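# Transfer ball between post cups and re-seat frame

## Task

Carry the ball from its current cup to the cup on the other post, set the frame back onto its rests where it belongs, then open the gripper(s) and pull the arms away from the objects.

## Robot and tools

Robots and cameras. Three identical i2rt Big YAM arms, arm1, arm2 and arm3. Each has six revolute joints, a two-finger gripper and a wrist camera (arm1_cam_wrist, arm2_cam_wrist, arm3_cam_wrist). cam_high and cam_low are fixed in the room. Every image is 896x504 pixels.

Frames. There is one scene frame in metres. Its origin is on the floor and +z points up. Each foot (base_link) faces along its own +x. arm1 stands at x=+1.453 y=+0.001 z=+0.802 and faces roughly -x. arm2 is at x=-0.723 y=+1.256 z=+0.793, turned about -58 degrees in yaw. arm3 is at x=-0.733 y=-1.253 z=+0.780, turned about +58 degrees. The reach is about 1.0 m from the joint1 axis. The 'hand' point lies between the finger pads, about 1 cm short of the tips. The fingers point along the hand's +z axis and spread along its y axis. Printed hand positions can be off, more so at long reach.

Joints. All joint values are absolute targets in radians; the gripper is in metres. The ranges, with the tolerance for 'done':
- joint1_rad -2.879..2.879 (±0.045): yaw about the foot, positive counter-clockwise seen from above.
- joint2_rad 0..3.141 (±0.14): shoulder; 0 points the upper arm backward, increasing lifts it up and then forward.
- joint3_rad 0..3.019 (±0.09): elbow; 0 is fully folded, increasing opens it.
- joint4_rad -1.692..1.57 (±0.055): hand pitch, positive tips the fingers up.
- joint5_rad -1.57..1.57 (±0.03): sideways swing, positive toward the arm's right.
- joint6_rad -2.094..2.094 (±0.035): roll, positive clockwise seen from behind.
- gripper_m 0..0.093 (±0.003): gap between the fingertips.
Joints travel at different rates, so a move made only with joints can sweep the hand along a wide arc.

move. Takes optional keys arm1, arm2, arm3 and cameras; there is one object per arm. An arm you leave out receives no new command, but it may still be driving toward its earlier target. Inside an arm's object:
- joints: an object mapping joint names to absolute targets.
- target: an absolute hand pose in the scene frame, as a list of 7 numbers [x, y, z, qw, qx, qy, qz]. Position is in metres and the quaternion is w-first. The hand follows a straight line toward it, starting from its current hand_target.
- speed: the top speed of that line in m/s, 0.002 to 0.5, default 0.25. Turning is capped at twice this value in rad/s. speed is refused unless target is also given.
If you send target, joints may contain only gripper_m. All motions in one call start together. Hand paths are stretched so they all finish at the same moment, with the slowest one setting the pace. A path lasts 0.5 to 10 s and a call never exceeds 15 s. At each control step the commanded pose is kept within 100 mm and 20 degrees of the measured hand. Expect final errors of a centimetre or more, some lag, and overshoot when the arm is close to straight. Paths do not steer around objects or other arms. cameras takes a list drawn from the five camera names or 'all'; an omitted or null value means all, and [] means none.

Results. Each robot's state is returned: joint_positions, hand, hand_target, joint velocities (marked 'within noise' when the arm is still), and torques in N m. Torque is positive toward a larger joint value. Torques 3 and 4 wrap at ±28 N m. Gravity and friction are included, so a nonzero reading does not prove contact. The 'pictures' line gives the order of the images. 'as last shown' marks robots that this call did not command. The 'move' line reports 'done' for each robot sent a motion, or its worst status. The status words are:
- off_target: the joint stopped short of its target and may still be pushing.
- time_out: the joint ran out of time; it keeps a nearby target and keeps pushing. Send it its current reported position to relieve it.
- not_followed, 'joint command not followed', 'pose unreachable': a safety or self-collision check blocked the command, which may be retried on its own.
- on_its_own: lists motion you did not command; 'held at' there is a target, not a reading.

Gripper. When gripping a rigid part at full force, the reading is up to 0.005 m narrower than the part. Closed on nothing it reads 0.000 to 0.002. For a firm grip, command about 0.005 m below the width at first touch, or more for a round or small object. To release, command well above the current reading.

wait: seconds from 0 to 10, plus optional cameras. It gives no new command and returns the same state and images as move. zoom_image: a camera and a region [x0, y0, x1, y1] in integer pixels from the top-left corner, no larger than 504x504. It works only on a camera that appeared in the latest images. finished_scene: scene, an integer 1 or 2. It closes the scene and cannot be reversed, so the goal must already hold without any robot touching it.

Rules. Any invalid call is skipped. If a move or wait is refused, or a stop interrupts it, the later move, wait and finished_scene calls in that same reply do not run. The simulation keeps running while you think, and each arm holds its last command meanwhile.

Avoid the following:
- Arms pressing hard against each other. This fails the scene; the clearance check can react late, and it lets fingers, gripper housings and cameras collide.
- Knocking objects out of the work area or onto the floor. That is also a failure.
- Drops, releasing a part while it is still moving, slams, and hard pushes.
- Long stretches pushing against things, holding loads, or staying extended. Motors heat up; MOTOR HOT warns at 85 °C, and at 100 °C the arm goes limp for 30-60 s (OVER-TEMPERATURE FAULT). After that, resend any target marked limit_stop_at_motor_heat.
The arms do not stop when they touch something. Loose objects may occasionally be nudged by outside disturbances.

Each tool is called after "Call:" as name(argument=value, ...), one argument or row to a line, values as JSON.

## Session

Call:
move(
)

Scene clock: 0.00 s.
Joint torques (N m): no reading
Motor temperatures (°C): arm1=[31 26 28 24 27 28 25] | arm2=[25 27 26 27 26 23 28] | arm3=[29 27 23 27 27 27 26]
Heat: arm1: hottest joint1_rad 31 °C; arm2: hottest gripper 28 °C; arm3: hottest joint1_rad 29 °C.
Joint velocities: within noise
arm1.joint_positions: joint1_rad=+0.203 joint2_rad=+0.622 joint3_rad=+1.315 joint4_rad=-1.336 joint5_rad=-0.046 joint6_rad=+0.438 gripper_m=+0.09396
arm1.joint_status: not commanded
arm1.hand: x=+1.2111 y=-0.0670 z=+1.3014 quat_wxyz=(-0.162, -0.893, +0.081, +0.411) (m; scene frame)
arm1.hand_target: x=+1.2125 y=-0.0668 z=+1.3161 quat_wxyz=(-0.166, -0.886, +0.080, +0.425) (m; scene frame)
arm1.hand_status: not commanded
arm2.joint_positions: joint1_rad=+0.406 joint2_rad=+0.452 joint3_rad=+1.446 joint4_rad=-1.508 joint5_rad=-0.244 joint6_rad=-0.216 gripper_m=+0.09396
arm2.joint_status: not commanded
arm2.hand: x=-0.5972 y=+1.2255 z=+1.3533 quat_wxyz=(-0.504, -0.101, -0.851, +0.109) (m; scene frame)
arm2.hand_target: x=-0.6003 y=+1.2276 z=+1.3611 quat_wxyz=(-0.513, -0.098, -0.845, +0.113) (m; scene frame)
arm2.hand_status: not commanded
arm3.joint_positions: joint1_rad=-0.063 joint2_rad=+0.628 joint3_rad=+1.351 joint4_rad=-1.201 joint5_rad=-0.068 joint6_rad=-0.044 gripper_m=+0.09396
arm3.joint_status: not commanded
arm3.hand: x=-0.5895 y=-1.0340 z=+1.3265 quat_wxyz=(-0.453, +0.423, -0.743, -0.253) (m; scene frame)
arm3.hand_target: x=-0.5913 y=-1.0365 z=+1.3404 quat_wxyz=(-0.465, +0.419, -0.736, -0.258) (m; scene frame)
arm3.hand_status: not commanded
pictures: arm1_cam_wrist, arm2_cam_wrist, arm3_cam_wrist, cam_high, cam_low

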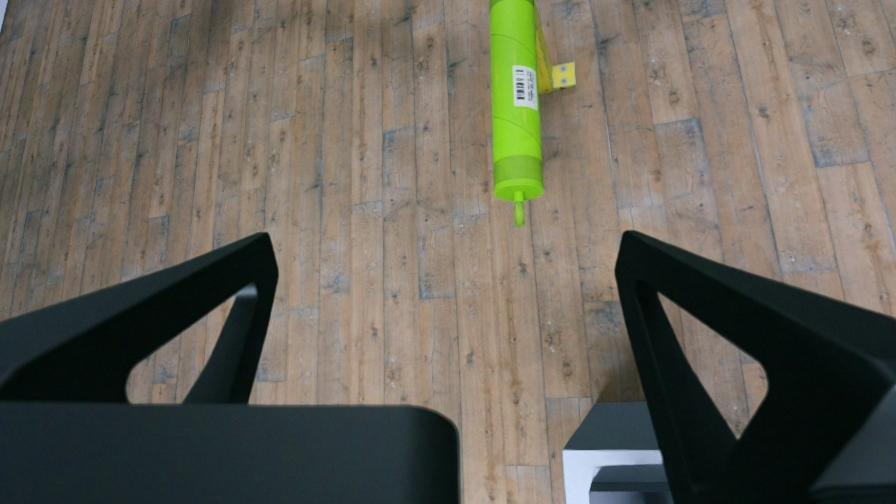

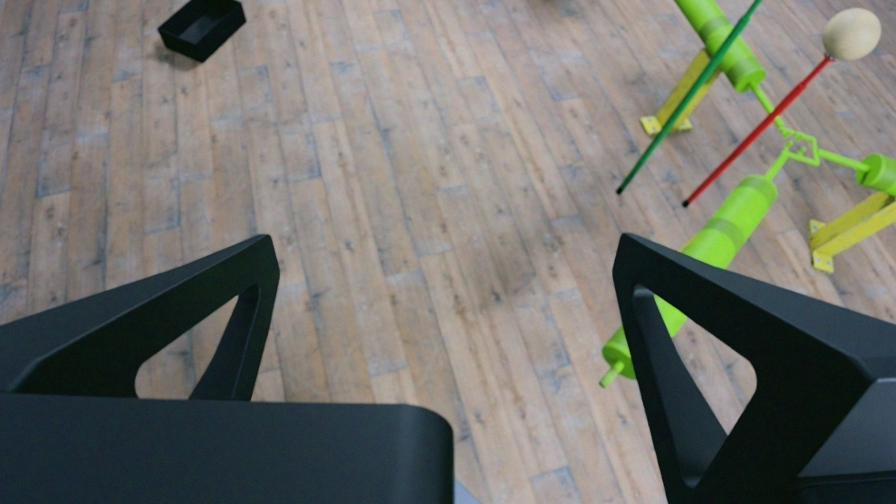

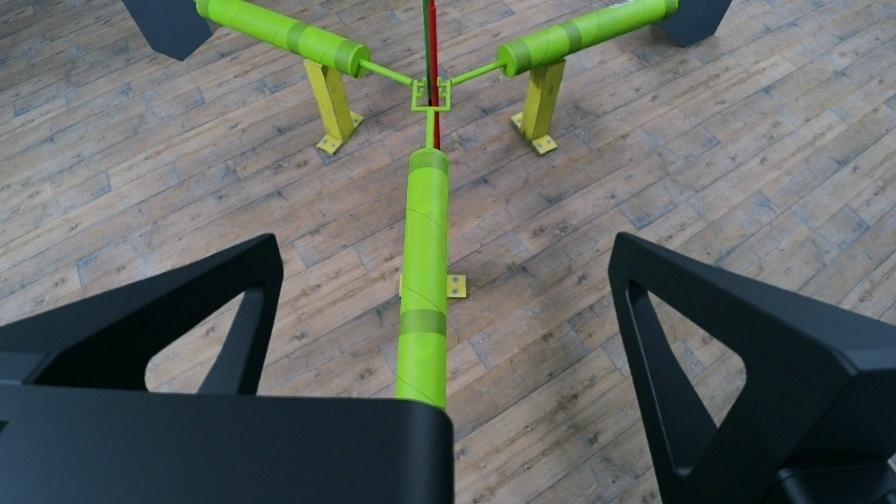

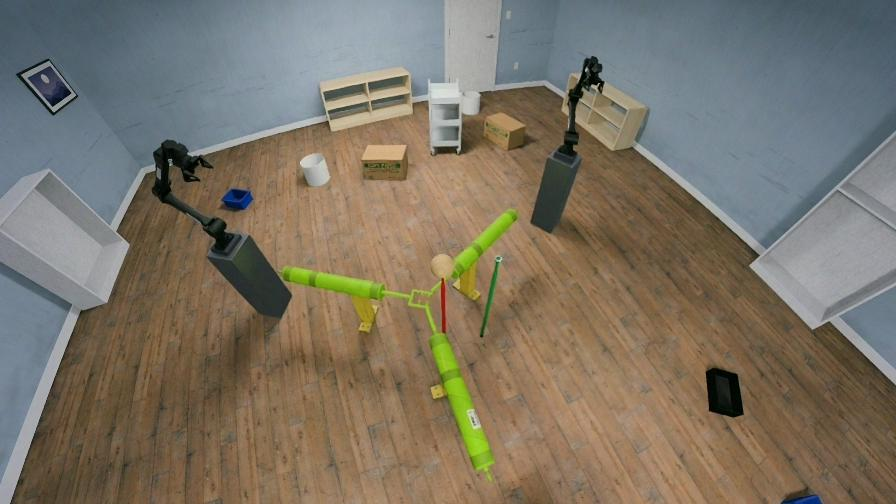

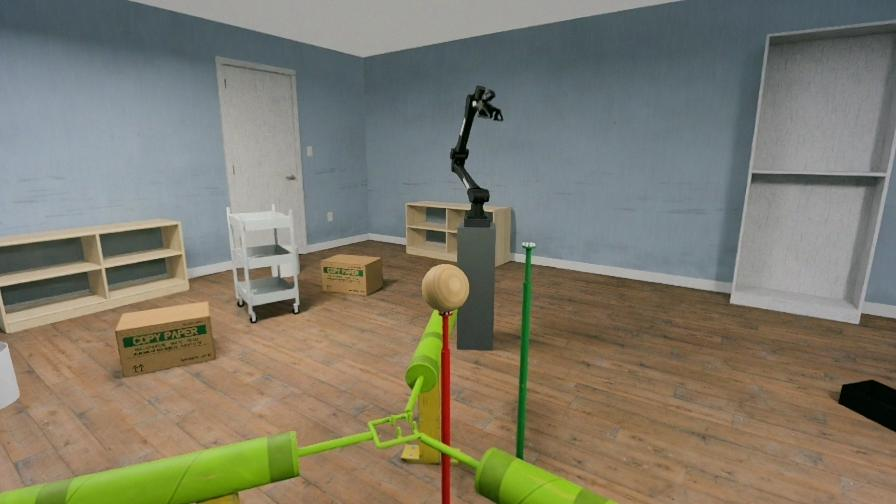

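Call:
zoom_image(
  camera="cam_low",
  region=[300, 220, 620, 504],
)

Call:
zoom_image(
  camera="cam_high",
  region=[360, 200, 540, 350],
)

Call:
zoom_image(
  camera="arm3_cam_wrist",
  region=[330, 0, 560, 200],
)

Call:
zoom_image(
  camera="arm2_cam_wrist",
  region=[590, 0, 896, 400],
)

Scaled by 1.575 from the camera's 896x504 image, which has a finer 1280x720 frame.

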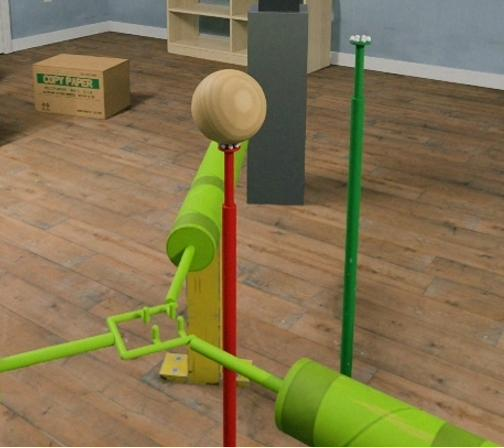

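Scaled by 2.800 from the camera's 896x504 image, which has a finer 1280x720 frame.

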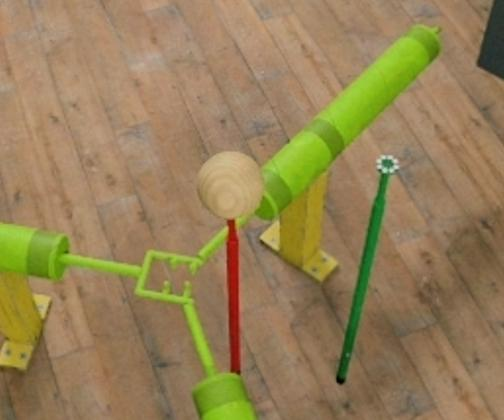

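Scaled by 2.191 from the camera's 896x504 image, which has a finer 1280x720 frame.

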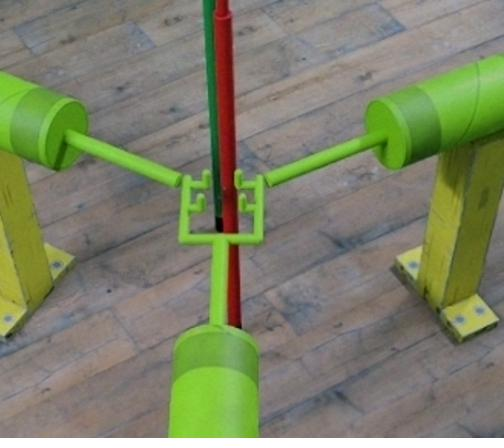

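Scaled by 1.260 from the camera's 896x504 image, which has a finer 1280x720 frame.

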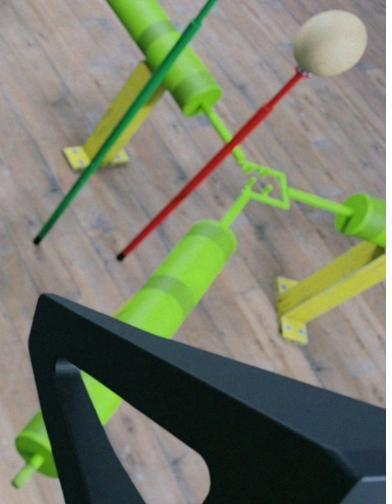

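Call:
move(
  arm1={"target":[0.92,-0.2,0.66,0,1,-0.035,0],"speed":0.3},
  arm2={"target":[-0.56,0.77,0.66,0,0.522,0.853,0],"speed":0.3},
  arm3={"target":[-0.63,-0.967,0.66,0,-0.477,0.879,0],"speed":0.3},
)

Scene clock: 60.27 s.
Joint torques (N m): arm1=[0.32 -20.37 8.05 -0.03 -0.09 0.06] | arm2=[1.96 -16.91 7.19 -0.34 -0.06 0.12] | arm3=[0.73 -7.12 5.33 0.92 0 0.12]
Motor temperatures (°C): arm1=[31 26 37 25 27 27 24] | arm2=[25 28 32 27 25 22 27] | arm3=[28 27 33 27 26 27 25]
Heat: arm1: hottest joint3_rad 37 °C; arm2: hottest joint3_rad 32 °C; arm3: hottest joint3_rad 33 °C.
move: arm1 off_target; arm2 off_target; arm3 off_target
Joint velocities: within noise
arm1.joint_positions: joint1_rad=+0.319 joint2_rad=+2.230 joint3_rad=+1.369 joint4_rad=-0.733 joint5_rad=-0.001 joint6_rad=+0.444 gripper_m=+0.09396
arm1.joint_status: not commanded
arm1.hand: x=+0.9365 y=-0.1851 z=+0.6467 quat_wxyz=(+0.009, -0.999, +0.048, -0.016) (m; scene frame)
arm1.hand_target: x=+0.9206 y=-0.1999 z=+0.6605 quat_wxyz=(+0.000, -0.999, +0.035, +0.000) (m; scene frame)
arm1.hand_status: off_target (0.026 m and 2.6 deg from the pose sent, 0.717 m and 52.8 deg at the start)
arm2.joint_positions: joint1_rad=-0.246 joint2_rad=+2.124 joint3_rad=+1.182 joint4_rad=-0.647 joint5_rad=-0.002 joint6_rad=-0.162 gripper_m=+0.09396
arm2.joint_status: not commanded
arm2.hand: x=-0.5673 y=+0.7803 z=+0.6633 quat_wxyz=(+0.000, -0.519, -0.855, -0.002) (m; scene frame)
arm2.hand_target: x=-0.5601 y=+0.7703 z=+0.6601 quat_wxyz=(+0.000, -0.522, -0.853, +0.000) (m; scene frame)
arm2.hand_status: off_target (0.013 m and 0.4 deg from the pose sent, 0.830 m and 77.8 deg at the start)
arm3.joint_positions: joint1_rad=+0.206 joint2_rad=+1.770 joint3_rad=+0.553 joint4_rad=-0.366 joint5_rad=+0.003 joint6_rad=+0.223 gripper_m=+0.09396
arm3.joint_status: not commanded
arm3.hand: x=-0.6313 y=-0.9794 z=+0.6625 quat_wxyz=(+0.005, +0.477, -0.879, +0.006) (m; scene frame)
arm3.hand_target: x=-0.6301 y=-0.9671 z=+0.6604 quat_wxyz=(+0.000, +0.477, -0.879, +0.000) (m; scene frame)
arm3.hand_status: off_target (0.013 m and 0.9 deg from the pose sent, 0.671 m and 62.5 deg at the start)
pictures: arm1_cam_wrist, arm2_cam_wrist, arm3_cam_wrist, cam_high, cam_low
camera_calibration:
arm1_cam_wrist: T_world_to_cam=[[0.0883905, 0.995275, 0.0401854, 0.0735123], [0.781496, -0.0943064, 0.616741, -1.14573], [0.617617, -0.0231094, -0.786139, 0.0504975], [0, 0, 0, 1]] pos_world=[0.857696, -0.180047, 0.743361]
arm2_cam_wrist: T_world_to_cam=[[-0.889102, -0.457706, 0.0014242, -0.149678], [-0.372236, 0.72488, 0.579646, -1.15341], [-0.26634, 0.514835, -0.814867, 0.111495], [0, 0, 0, 1]] pos_world=[-0.532725, 0.710175, 0.759638]
arm3_cam_wrist: T_world_to_cam=[[0.842279, -0.53904, 0.00154648, 0.0025298], [-0.429999, -0.67016, 0.604968, -1.32528], [-0.325065, -0.510217, -0.796248, -0.0512497], [0, 0, 0, 1]] pos_world=[-0.58866, -0.912938, 0.760943]

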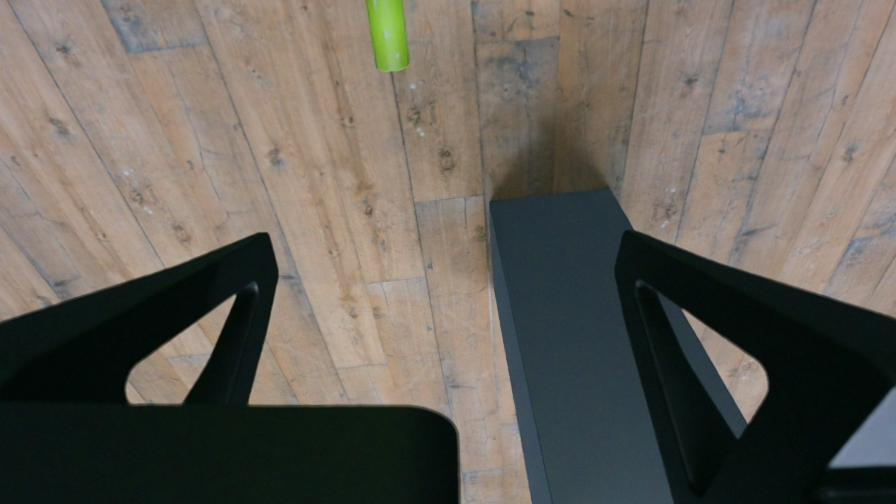

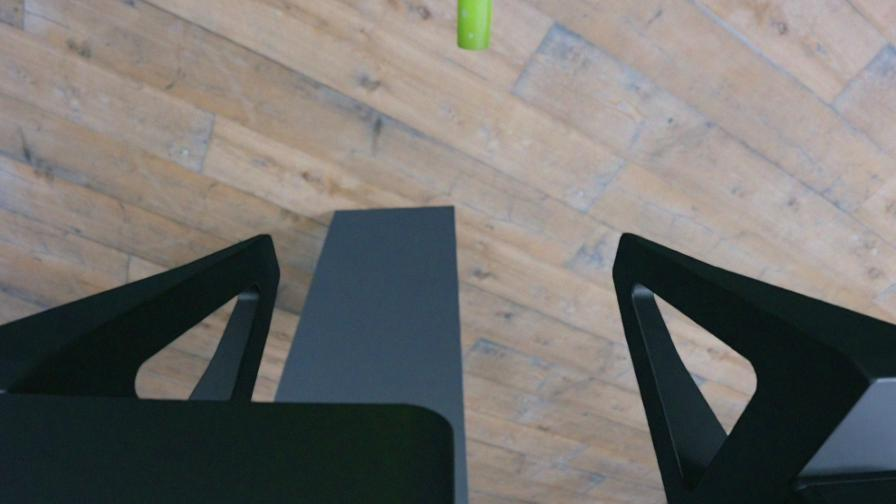

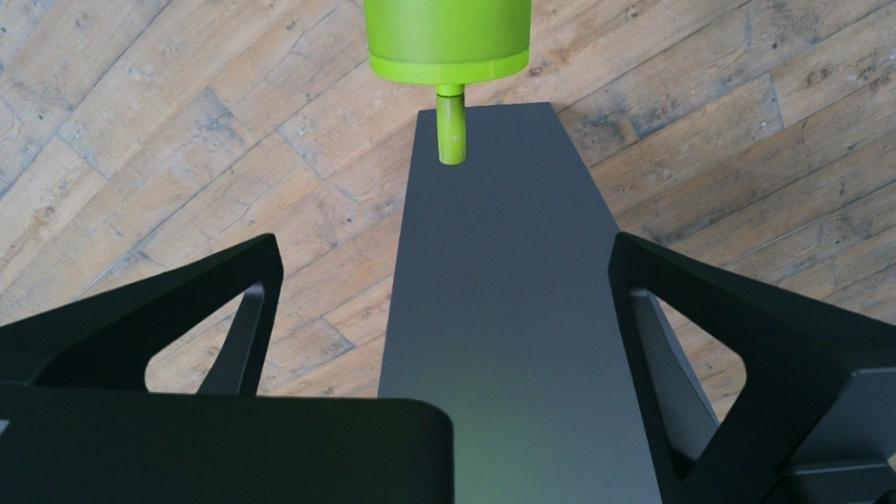

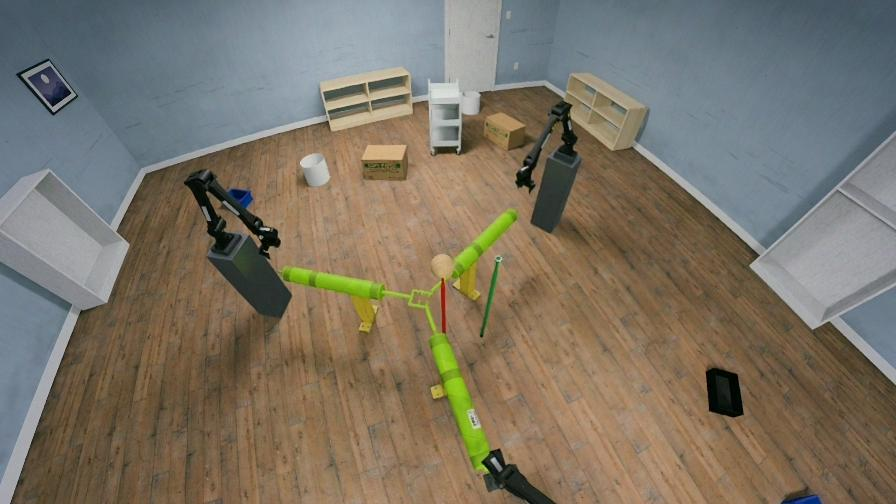

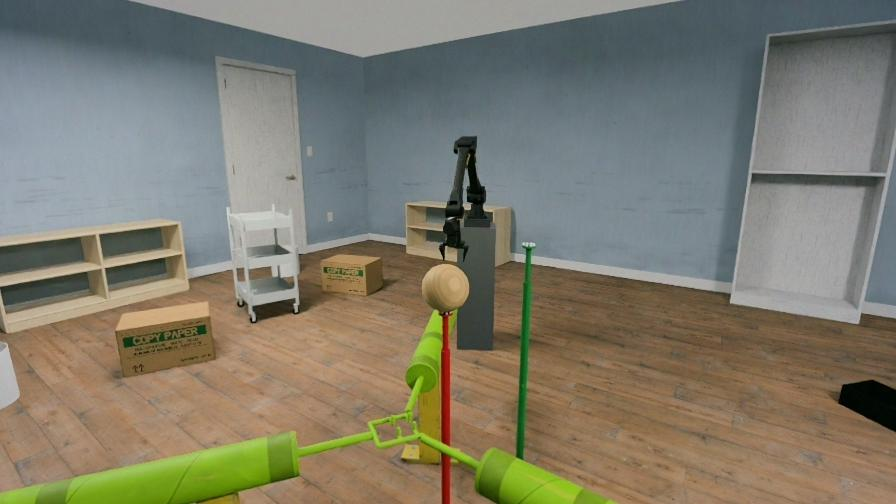

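Call:
move(
  arm1={"target":[0.895,-0.215,0.55,0,1,-0.035,0]},
  arm2={"target":[-0.555,0.735,0.55,0,0.522,0.853,0]},
  arm3={"target":[-0.643,-0.993,0.55,0,-0.477,0.879,0]},
)

Scene clock: 79.20 s.
Joint torques (N m): arm1=[0.32 -22.59 6.89 0.54 -0.08 0.15] | arm2=[0.85 -19.31 6 0.24 -0.06 0] | arm3=[0.73 -8.35 0.23 0.91 0.02 0.12]
Motor temperatures (°C): arm1=[31 29 35 24 27 27 24] | arm2=[25 31 34 27 25 22 27] | arm3=[28 27 31 27 26 27 25]
Heat: arm1: hottest joint3_rad 35 °C; arm2: hottest joint3_rad 34 °C; arm3: hottest joint3_rad 31 °C.
move: arm1 off_target; arm2 off_target; arm3 done
Joint velocities: within noise
arm1.joint_positions: joint1_rad=+0.328 joint2_rad=+2.510 joint3_rad=+1.544 joint4_rad=-0.649 joint5_rad=-0.001 joint6_rad=+0.444 gripper_m=+0.09396
arm1.joint_status: not commanded
arm1.hand: x=+0.9176 y=-0.1972 z=+0.5335 quat_wxyz=(+0.013, -0.999, +0.044, -0.026) (m; scene frame)
arm1.hand_target: x=+0.8959 y=-0.2149 z=+0.5508 quat_wxyz=(+0.000, -0.999, +0.035, +0.000) (m; scene frame)
arm1.hand_status: off_target (0.033 m and 3.4 deg from the pose sent, 0.109 m and 2.6 deg at the start)
arm2.joint_positions: joint1_rad=-0.246 joint2_rad=+2.416 joint3_rad=+1.365 joint4_rad=-0.552 joint5_rad=-0.001 joint6_rad=-0.161 gripper_m=+0.09396
arm2.joint_status: not commanded
arm2.hand: x=-0.5564 y=+0.7472 z=+0.5553 quat_wxyz=(+0.006, -0.519, -0.855, -0.006) (m; scene frame)
arm2.hand_target: x=-0.5552 y=+0.7354 z=+0.5503 quat_wxyz=(+0.000, -0.522, -0.853, +0.000) (m; scene frame)
arm2.hand_status: off_target (0.013 m and 1.0 deg from the pose sent, 0.123 m and 0.4 deg at the start)
arm3.joint_positions: joint1_rad=+0.217 joint2_rad=+2.174 joint3_rad=+0.560 joint4_rad=+0.050 joint5_rad=+0.003 joint6_rad=+0.235 gripper_m=+0.09396
arm3.joint_status: not commanded
arm3.hand: x=-0.6397 y=-0.9924 z=+0.5548 quat_wxyz=(-0.002, +0.477, -0.879, -0.001) (m; scene frame)
arm3.hand_target: x=-0.6429 y=-0.9931 z=+0.5502 quat_wxyz=(+0.000, +0.477, -0.879, +0.000) (m; scene frame)
arm3.hand_status: done (0.006 m and 0.2 deg from the pose sent, 0.114 m and 0.9 deg at the start)
pictures: arm1_cam_wrist, arm2_cam_wrist, arm3_cam_wrist, cam_high, cam_low
camera_calibration:
arm1_cam_wrist: T_world_to_cam=[[0.0781589, 0.995772, 0.0482605, 0.0970301], [0.770393, -0.091052, 0.631034, -1.05906], [0.63276, -0.0121414, -0.774252, -0.0451674], [0, 0, 0, 1]] pos_world=[0.836892, -0.193598, 0.628652]
arm2_cam_wrist: T_world_to_cam=[[-0.889267, -0.457389, -0.000418797, -0.15428], [-0.369184, 0.717235, 0.590998, -1.06167], [-0.270015, 0.525709, -0.806673, 0.0286778], [0, 0, 0, 1]] pos_world=[-0.521403, 0.675823, 0.650512]
arm3_cam_wrist: T_world_to_cam=[[0.842059, -0.539376, -0.00308809, 0.00489226], [-0.434048, -0.681001, 0.58978, -1.27741], [-0.320216, -0.495289, -0.807558, -0.122196], [0, 0, 0, 1]] pos_world=[-0.597704, -0.927797, 0.654724]

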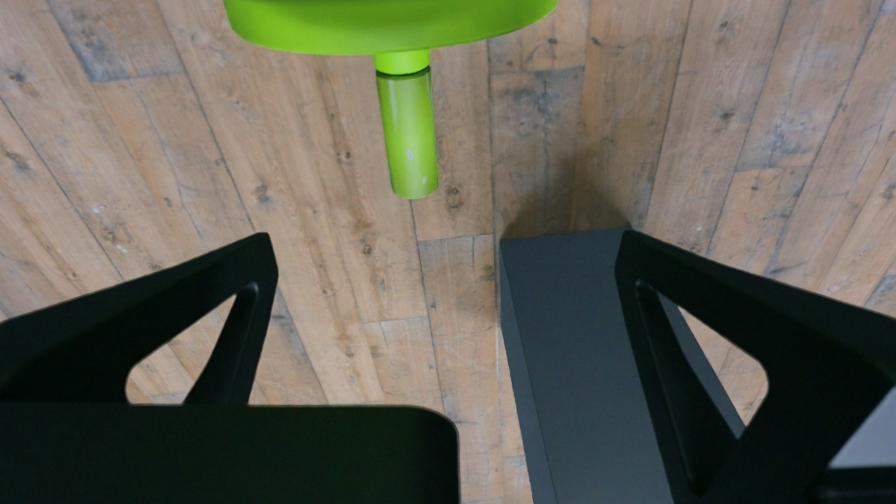

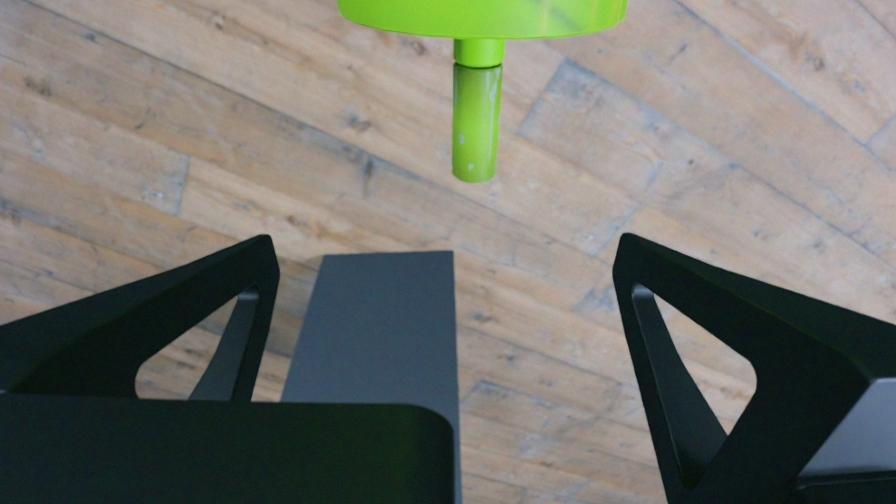

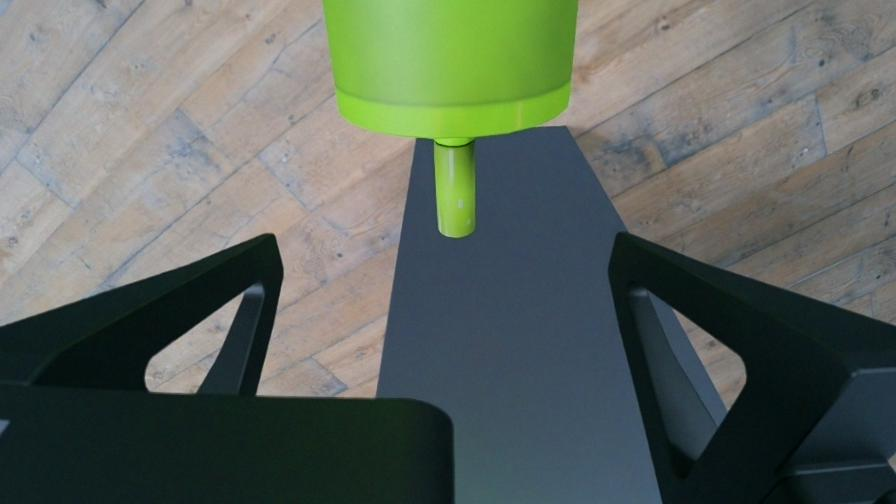

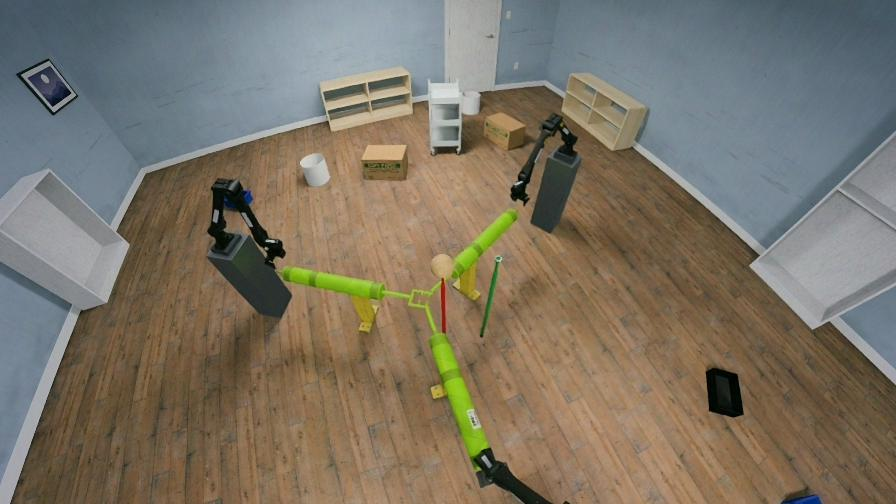

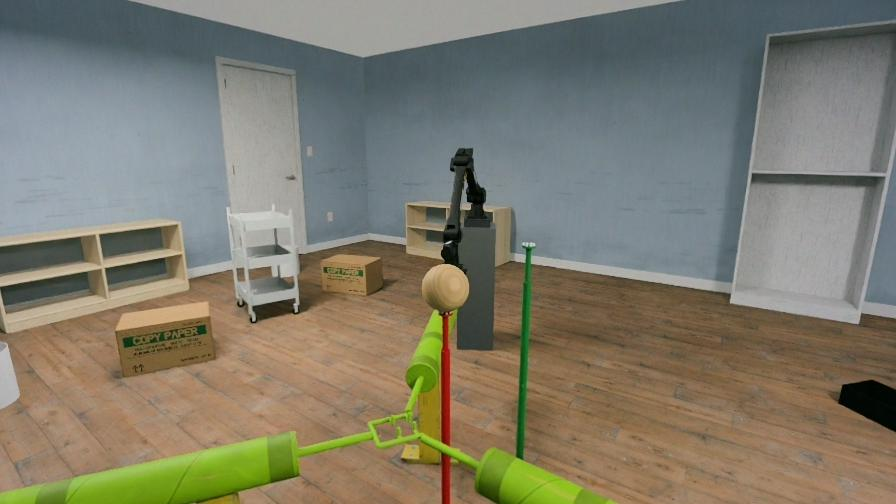

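Call:
move(
  arm1={"target":[0.892,-0.222,0.474,0,1,-0.028,0],"speed":0.15},
  arm2={"target":[-0.563,0.722,0.449,0,0.52,0.854,0],"speed":0.15},
  arm3={"target":[-0.651,-1.014,0.449,0,-0.479,0.878,0],"speed":0.15},
  cameras=["arm1_cam_wrist","arm2_cam_wrist","arm3_cam_wrist"],
)

Scene clock: 96.50 s.
Joint torques (N m): arm1=[0.32 -22.12 6.54 0.65 -0.07 0.11] | arm2=[0.44 -19.78 5.34 0.28 -0.07 -0.16] | arm3=[0.73 -9.11 -2.21 0.95 0.02 0.09]
Motor temperatures (°C): arm1=[31 34 35 24 27 27 24] | arm2=[25 31 32 27 25 22 27] | arm3=[28 28 28 27 25 26 25]
Heat: arm1: hottest joint3_rad 35 °C; arm2: hottest joint3_rad 32 °C; arm3: hottest joint1_rad 28 °C.
move: arm1 off_target; arm2 off_target; arm3 done
Joint velocities: within noise
arm1.joint_positions: joint1_rad=+0.338 joint2_rad=+2.674 joint3_rad=+1.659 joint4_rad=-0.590 joint5_rad=-0.001 joint6_rad=+0.444 gripper_m=+0.09396
arm1.joint_status: not commanded
arm1.hand: x=+0.9112 y=-0.2052 z=+0.4643 quat_wxyz=(+0.011, -0.999, +0.039, -0.021) (m; scene frame)
arm1.hand_target: x=+0.8927 y=-0.2220 z=+0.4747 quat_wxyz=(+0.000, -1.000, +0.028, +0.000) (m; scene frame)
arm1.hand_status: off_target (0.027 m and 3.0 deg from the pose sent, 0.069 m and 3.7 deg at the start)
arm2.joint_positions: joint1_rad=-0.263 joint2_rad=+2.652 joint3_rad=+1.526 joint4_rad=-0.468 joint5_rad=+0.000 joint6_rad=-0.171 gripper_m=+0.09396
arm2.joint_status: not commanded
arm2.hand: x=-0.5602 y=+0.7286 z=+0.4602 quat_wxyz=(+0.002, -0.523, -0.852, -0.003) (m; scene frame)
arm2.hand_target: x=-0.5630 y=+0.7223 z=+0.4495 quat_wxyz=(+0.000, -0.520, -0.854, +0.000) (m; scene frame)
arm2.hand_status: off_target (0.013 m and 0.6 deg from the pose sent, 0.110 m and 1.0 deg at the start)
arm3.joint_positions: joint1_rad=+0.220 joint2_rad=+2.554 joint3_rad=+0.667 joint4_rad=+0.322 joint5_rad=+0.003 joint6_rad=+0.235 gripper_m=+0.09396
arm3.joint_status: not commanded
arm3.hand: x=-0.6474 y=-1.0118 z=+0.4534 quat_wxyz=(-0.001, +0.478, -0.878, +0.000) (m; scene frame)
arm3.hand_target: x=-0.6509 y=-1.0139 z=+0.4491 quat_wxyz=(+0.000, +0.479, -0.878, +0.000) (m; scene frame)
arm3.hand_status: done (0.006 m and 0.2 deg from the pose sent, 0.109 m and 0.3 deg at the start)
pictures: arm1_cam_wrist, arm2_cam_wrist, arm3_cam_wrist
camera_calibration:
arm1_cam_wrist: T_world_to_cam=[[0.0690247, 0.996638, 0.0441442, 0.119212], [0.776765, -0.081458, 0.6245, -1.01204], [0.625996, -0.0088162, -0.779776, -0.0854188], [0, 0, 0, 1]] pos_world=[0.831363, -0.202003, 0.56015]
arm2_cam_wrist: T_world_to_cam=[[-0.892904, -0.450245, 0.00156154, -0.174379], [-0.364958, 0.72579, 0.583125, -0.993781], [-0.263682, 0.520104, -0.812381, -0.0289945], [0, 0, 0, 1]] pos_world=[-0.526038, 0.657843, 0.556216]
arm3_cam_wrist: T_world_to_cam=[[0.843086, -0.537771, -0.0028403, 0.00277843], [-0.432517, -0.681196, 0.590679, -1.23379], [-0.319584, -0.496765, -0.806902, -0.217556], [0, 0, 0, 1]] pos_world=[-0.605503, -0.94703, 0.553233]

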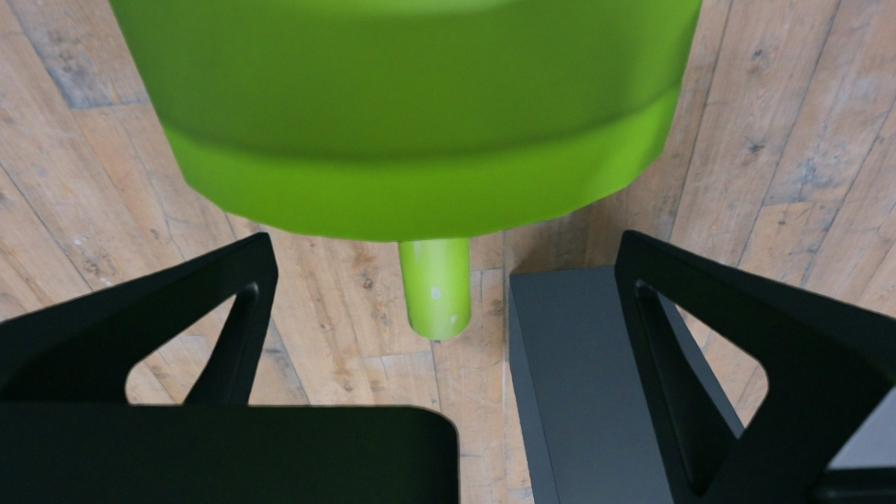

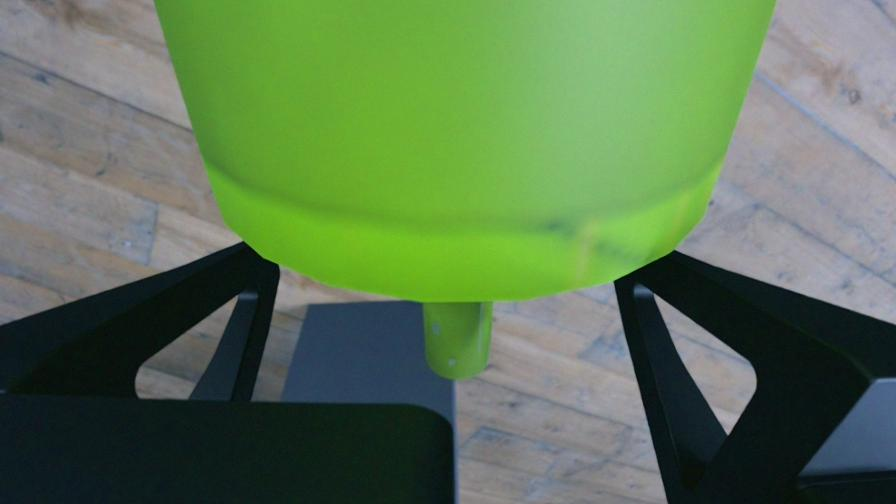

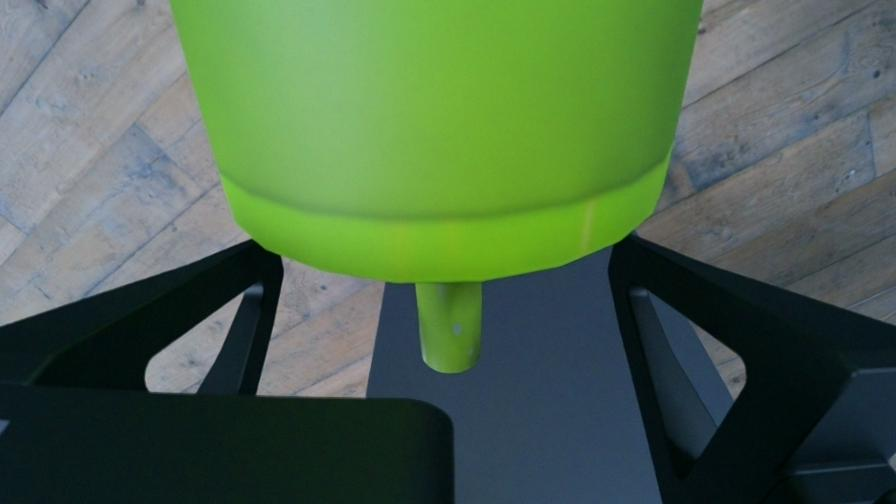

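Call:
move(
  arm1={"joints":{"gripper_m":0.012}},
  arm2={"joints":{"gripper_m":0.012}},
  arm3={"joints":{"gripper_m":0.012}},
)

Scene clock: 107.60 s.
Joint torques (N m): arm1=[0.03 -21.89 6.5 0.68 0.03 0.11] | arm2=[0.73 -19.66 5.34 0.28 -0.2 -0.15] | arm3=[0.73 -9.17 -2.21 0.94 0.02 0.1]
Motor temperatures (°C): arm1=[31 36 35 24 27 27 24] | arm2=[25 35 31 27 25 22 27] | arm3=[28 28 27 27 25 26 25]
Heat: arm1: hottest joint2_rad 36 °C; arm2: hottest joint2_rad 35 °C; arm3: hottest joint1_rad 28 °C.
move: arm1 done; arm2 off_target; arm3 done
Joint velocities: within noise
arm1.joint_positions: joint1_rad=+0.341 joint2_rad=+2.670 joint3_rad=+1.661 joint4_rad=-0.590 joint5_rad=-0.004 joint6_rad=+0.444 gripper_m=+0.01222
arm1.joint_status: all done
arm1.hand: x=+0.9097 y=-0.2082 z=+0.4665 quat_wxyz=(+0.009, -0.999, +0.037, -0.019) (m; scene frame)
arm1.hand_target: x=+0.8925 y=-0.2219 z=+0.4748 quat_wxyz=(+0.000, -1.000, +0.028, +0.000) (m; scene frame)
arm1.hand_status: not commanded
arm2.joint_positions: joint1_rad=-0.266 joint2_rad=+2.652 joint3_rad=+1.526 joint4_rad=-0.468 joint5_rad=+0.003 joint6_rad=-0.172 gripper_m=+0.01748
arm2.joint_status: gripper_m off_target (ended at +0.01751, target +0.01200)
arm2.hand: x=-0.5621 y=+0.7280 z=+0.4602 quat_wxyz=(+0.003, -0.523, -0.852, -0.002) (m; scene frame)
arm2.hand_target: x=-0.5632 y=+0.7223 z=+0.4495 quat_wxyz=(+0.000, -0.520, -0.854, +0.000) (m; scene frame)
arm2.hand_status: not commanded
arm3.joint_positions: joint1_rad=+0.220 joint2_rad=+2.554 joint3_rad=+0.667 joint4_rad=+0.322 joint5_rad=+0.003 joint6_rad=+0.235 gripper_m=+0.01491
arm3.joint_status: all done
arm3.hand: x=-0.6476 y=-1.0117 z=+0.4534 quat_wxyz=(-0.001, +0.478, -0.878, +0.000) (m; scene frame)
arm3.hand_target: x=-0.6509 y=-1.0139 z=+0.4491 quat_wxyz=(+0.000, +0.479, -0.878, +0.000) (m; scene frame)
arm3.hand_status: not commanded
pictures: arm1_cam_wrist, arm2_cam_wrist, arm3_cam_wrist, cam_high, cam_low
camera_calibration:
arm1_cam_wrist: T_world_to_cam=[[0.0662334, 0.997018, 0.0396051, 0.126938], [0.779268, -0.0764763, 0.622007, -1.01257], [0.623181, -0.0103346, -0.782009, -0.079514], [0, 0, 0, 1]] pos_world=[0.830204, -0.204818, 0.562614]
arm2_cam_wrist: T_world_to_cam=[[-0.893568, -0.4489, 0.0048962, -0.179287], [-0.361981, 0.726914, 0.58358, -0.993413], [-0.265528, 0.519696, -0.812041, -0.0300972], [0, 0, 0, 1]] pos_world=[-0.527794, 0.657285, 0.556173]
arm3_cam_wrist: T_world_to_cam=[[0.843701, -0.536805, -0.00284251, 0.00434567], [-0.431736, -0.681691, 0.590679, -1.23382], [-0.319017, -0.497129, -0.806902, -0.217583], [0, 0, 0, 1]] pos_world=[-0.605762, -0.946916, 0.553233]

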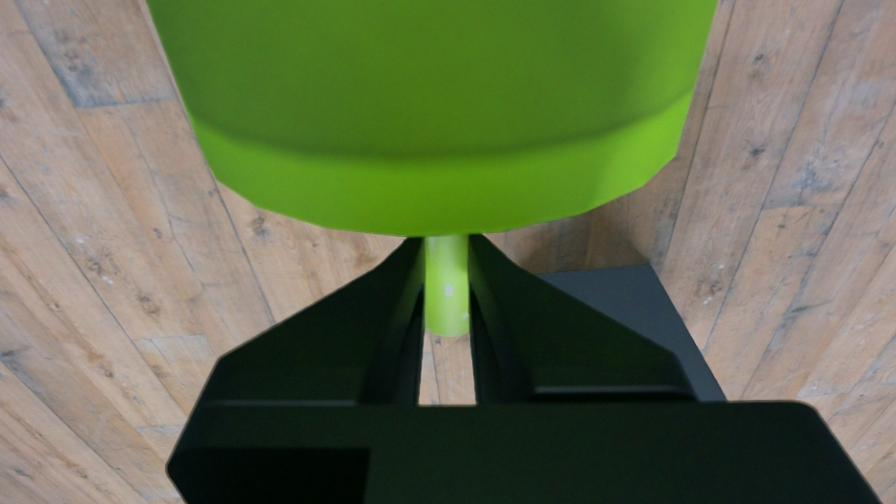

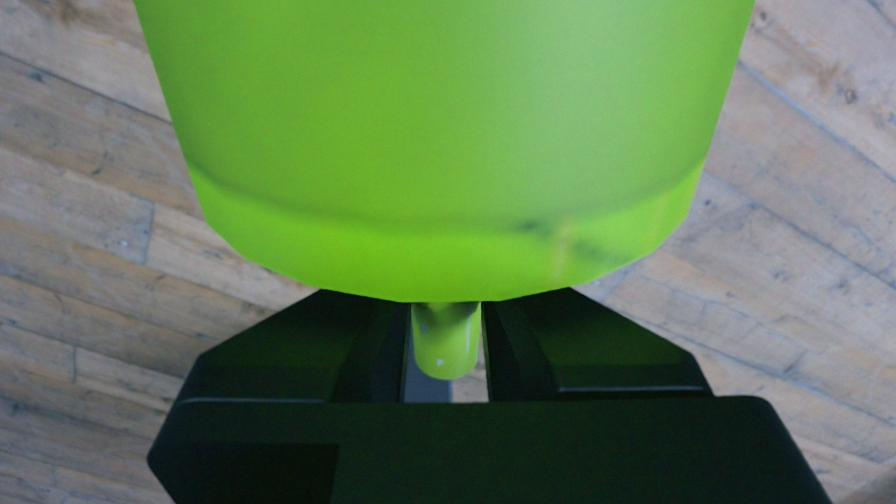

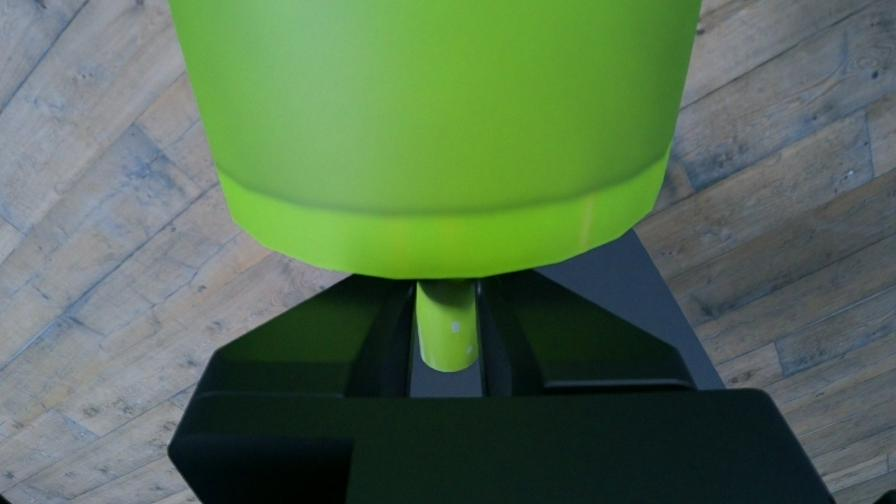

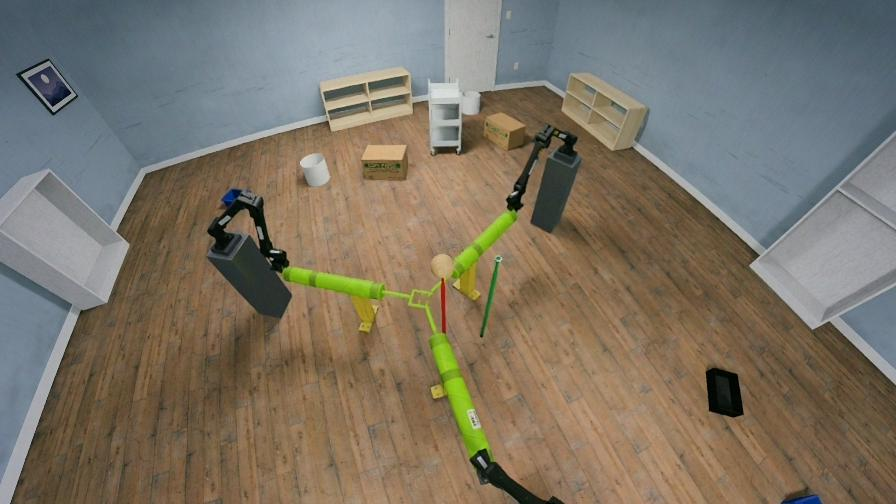

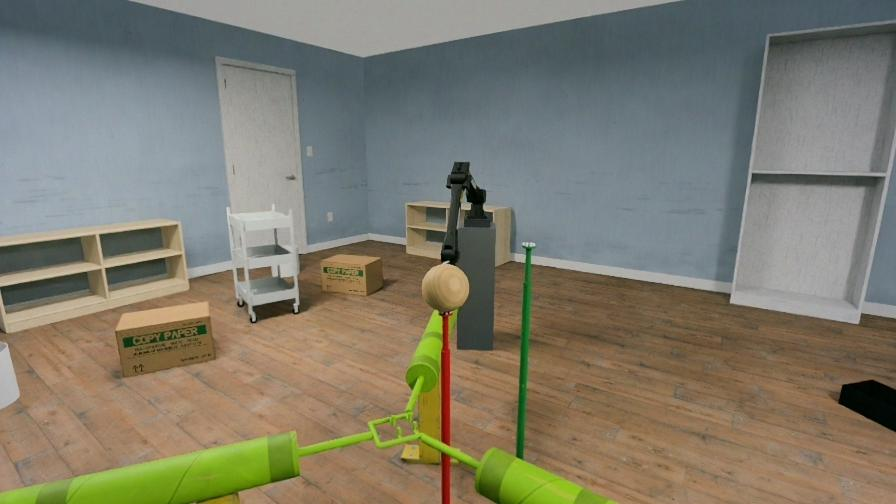

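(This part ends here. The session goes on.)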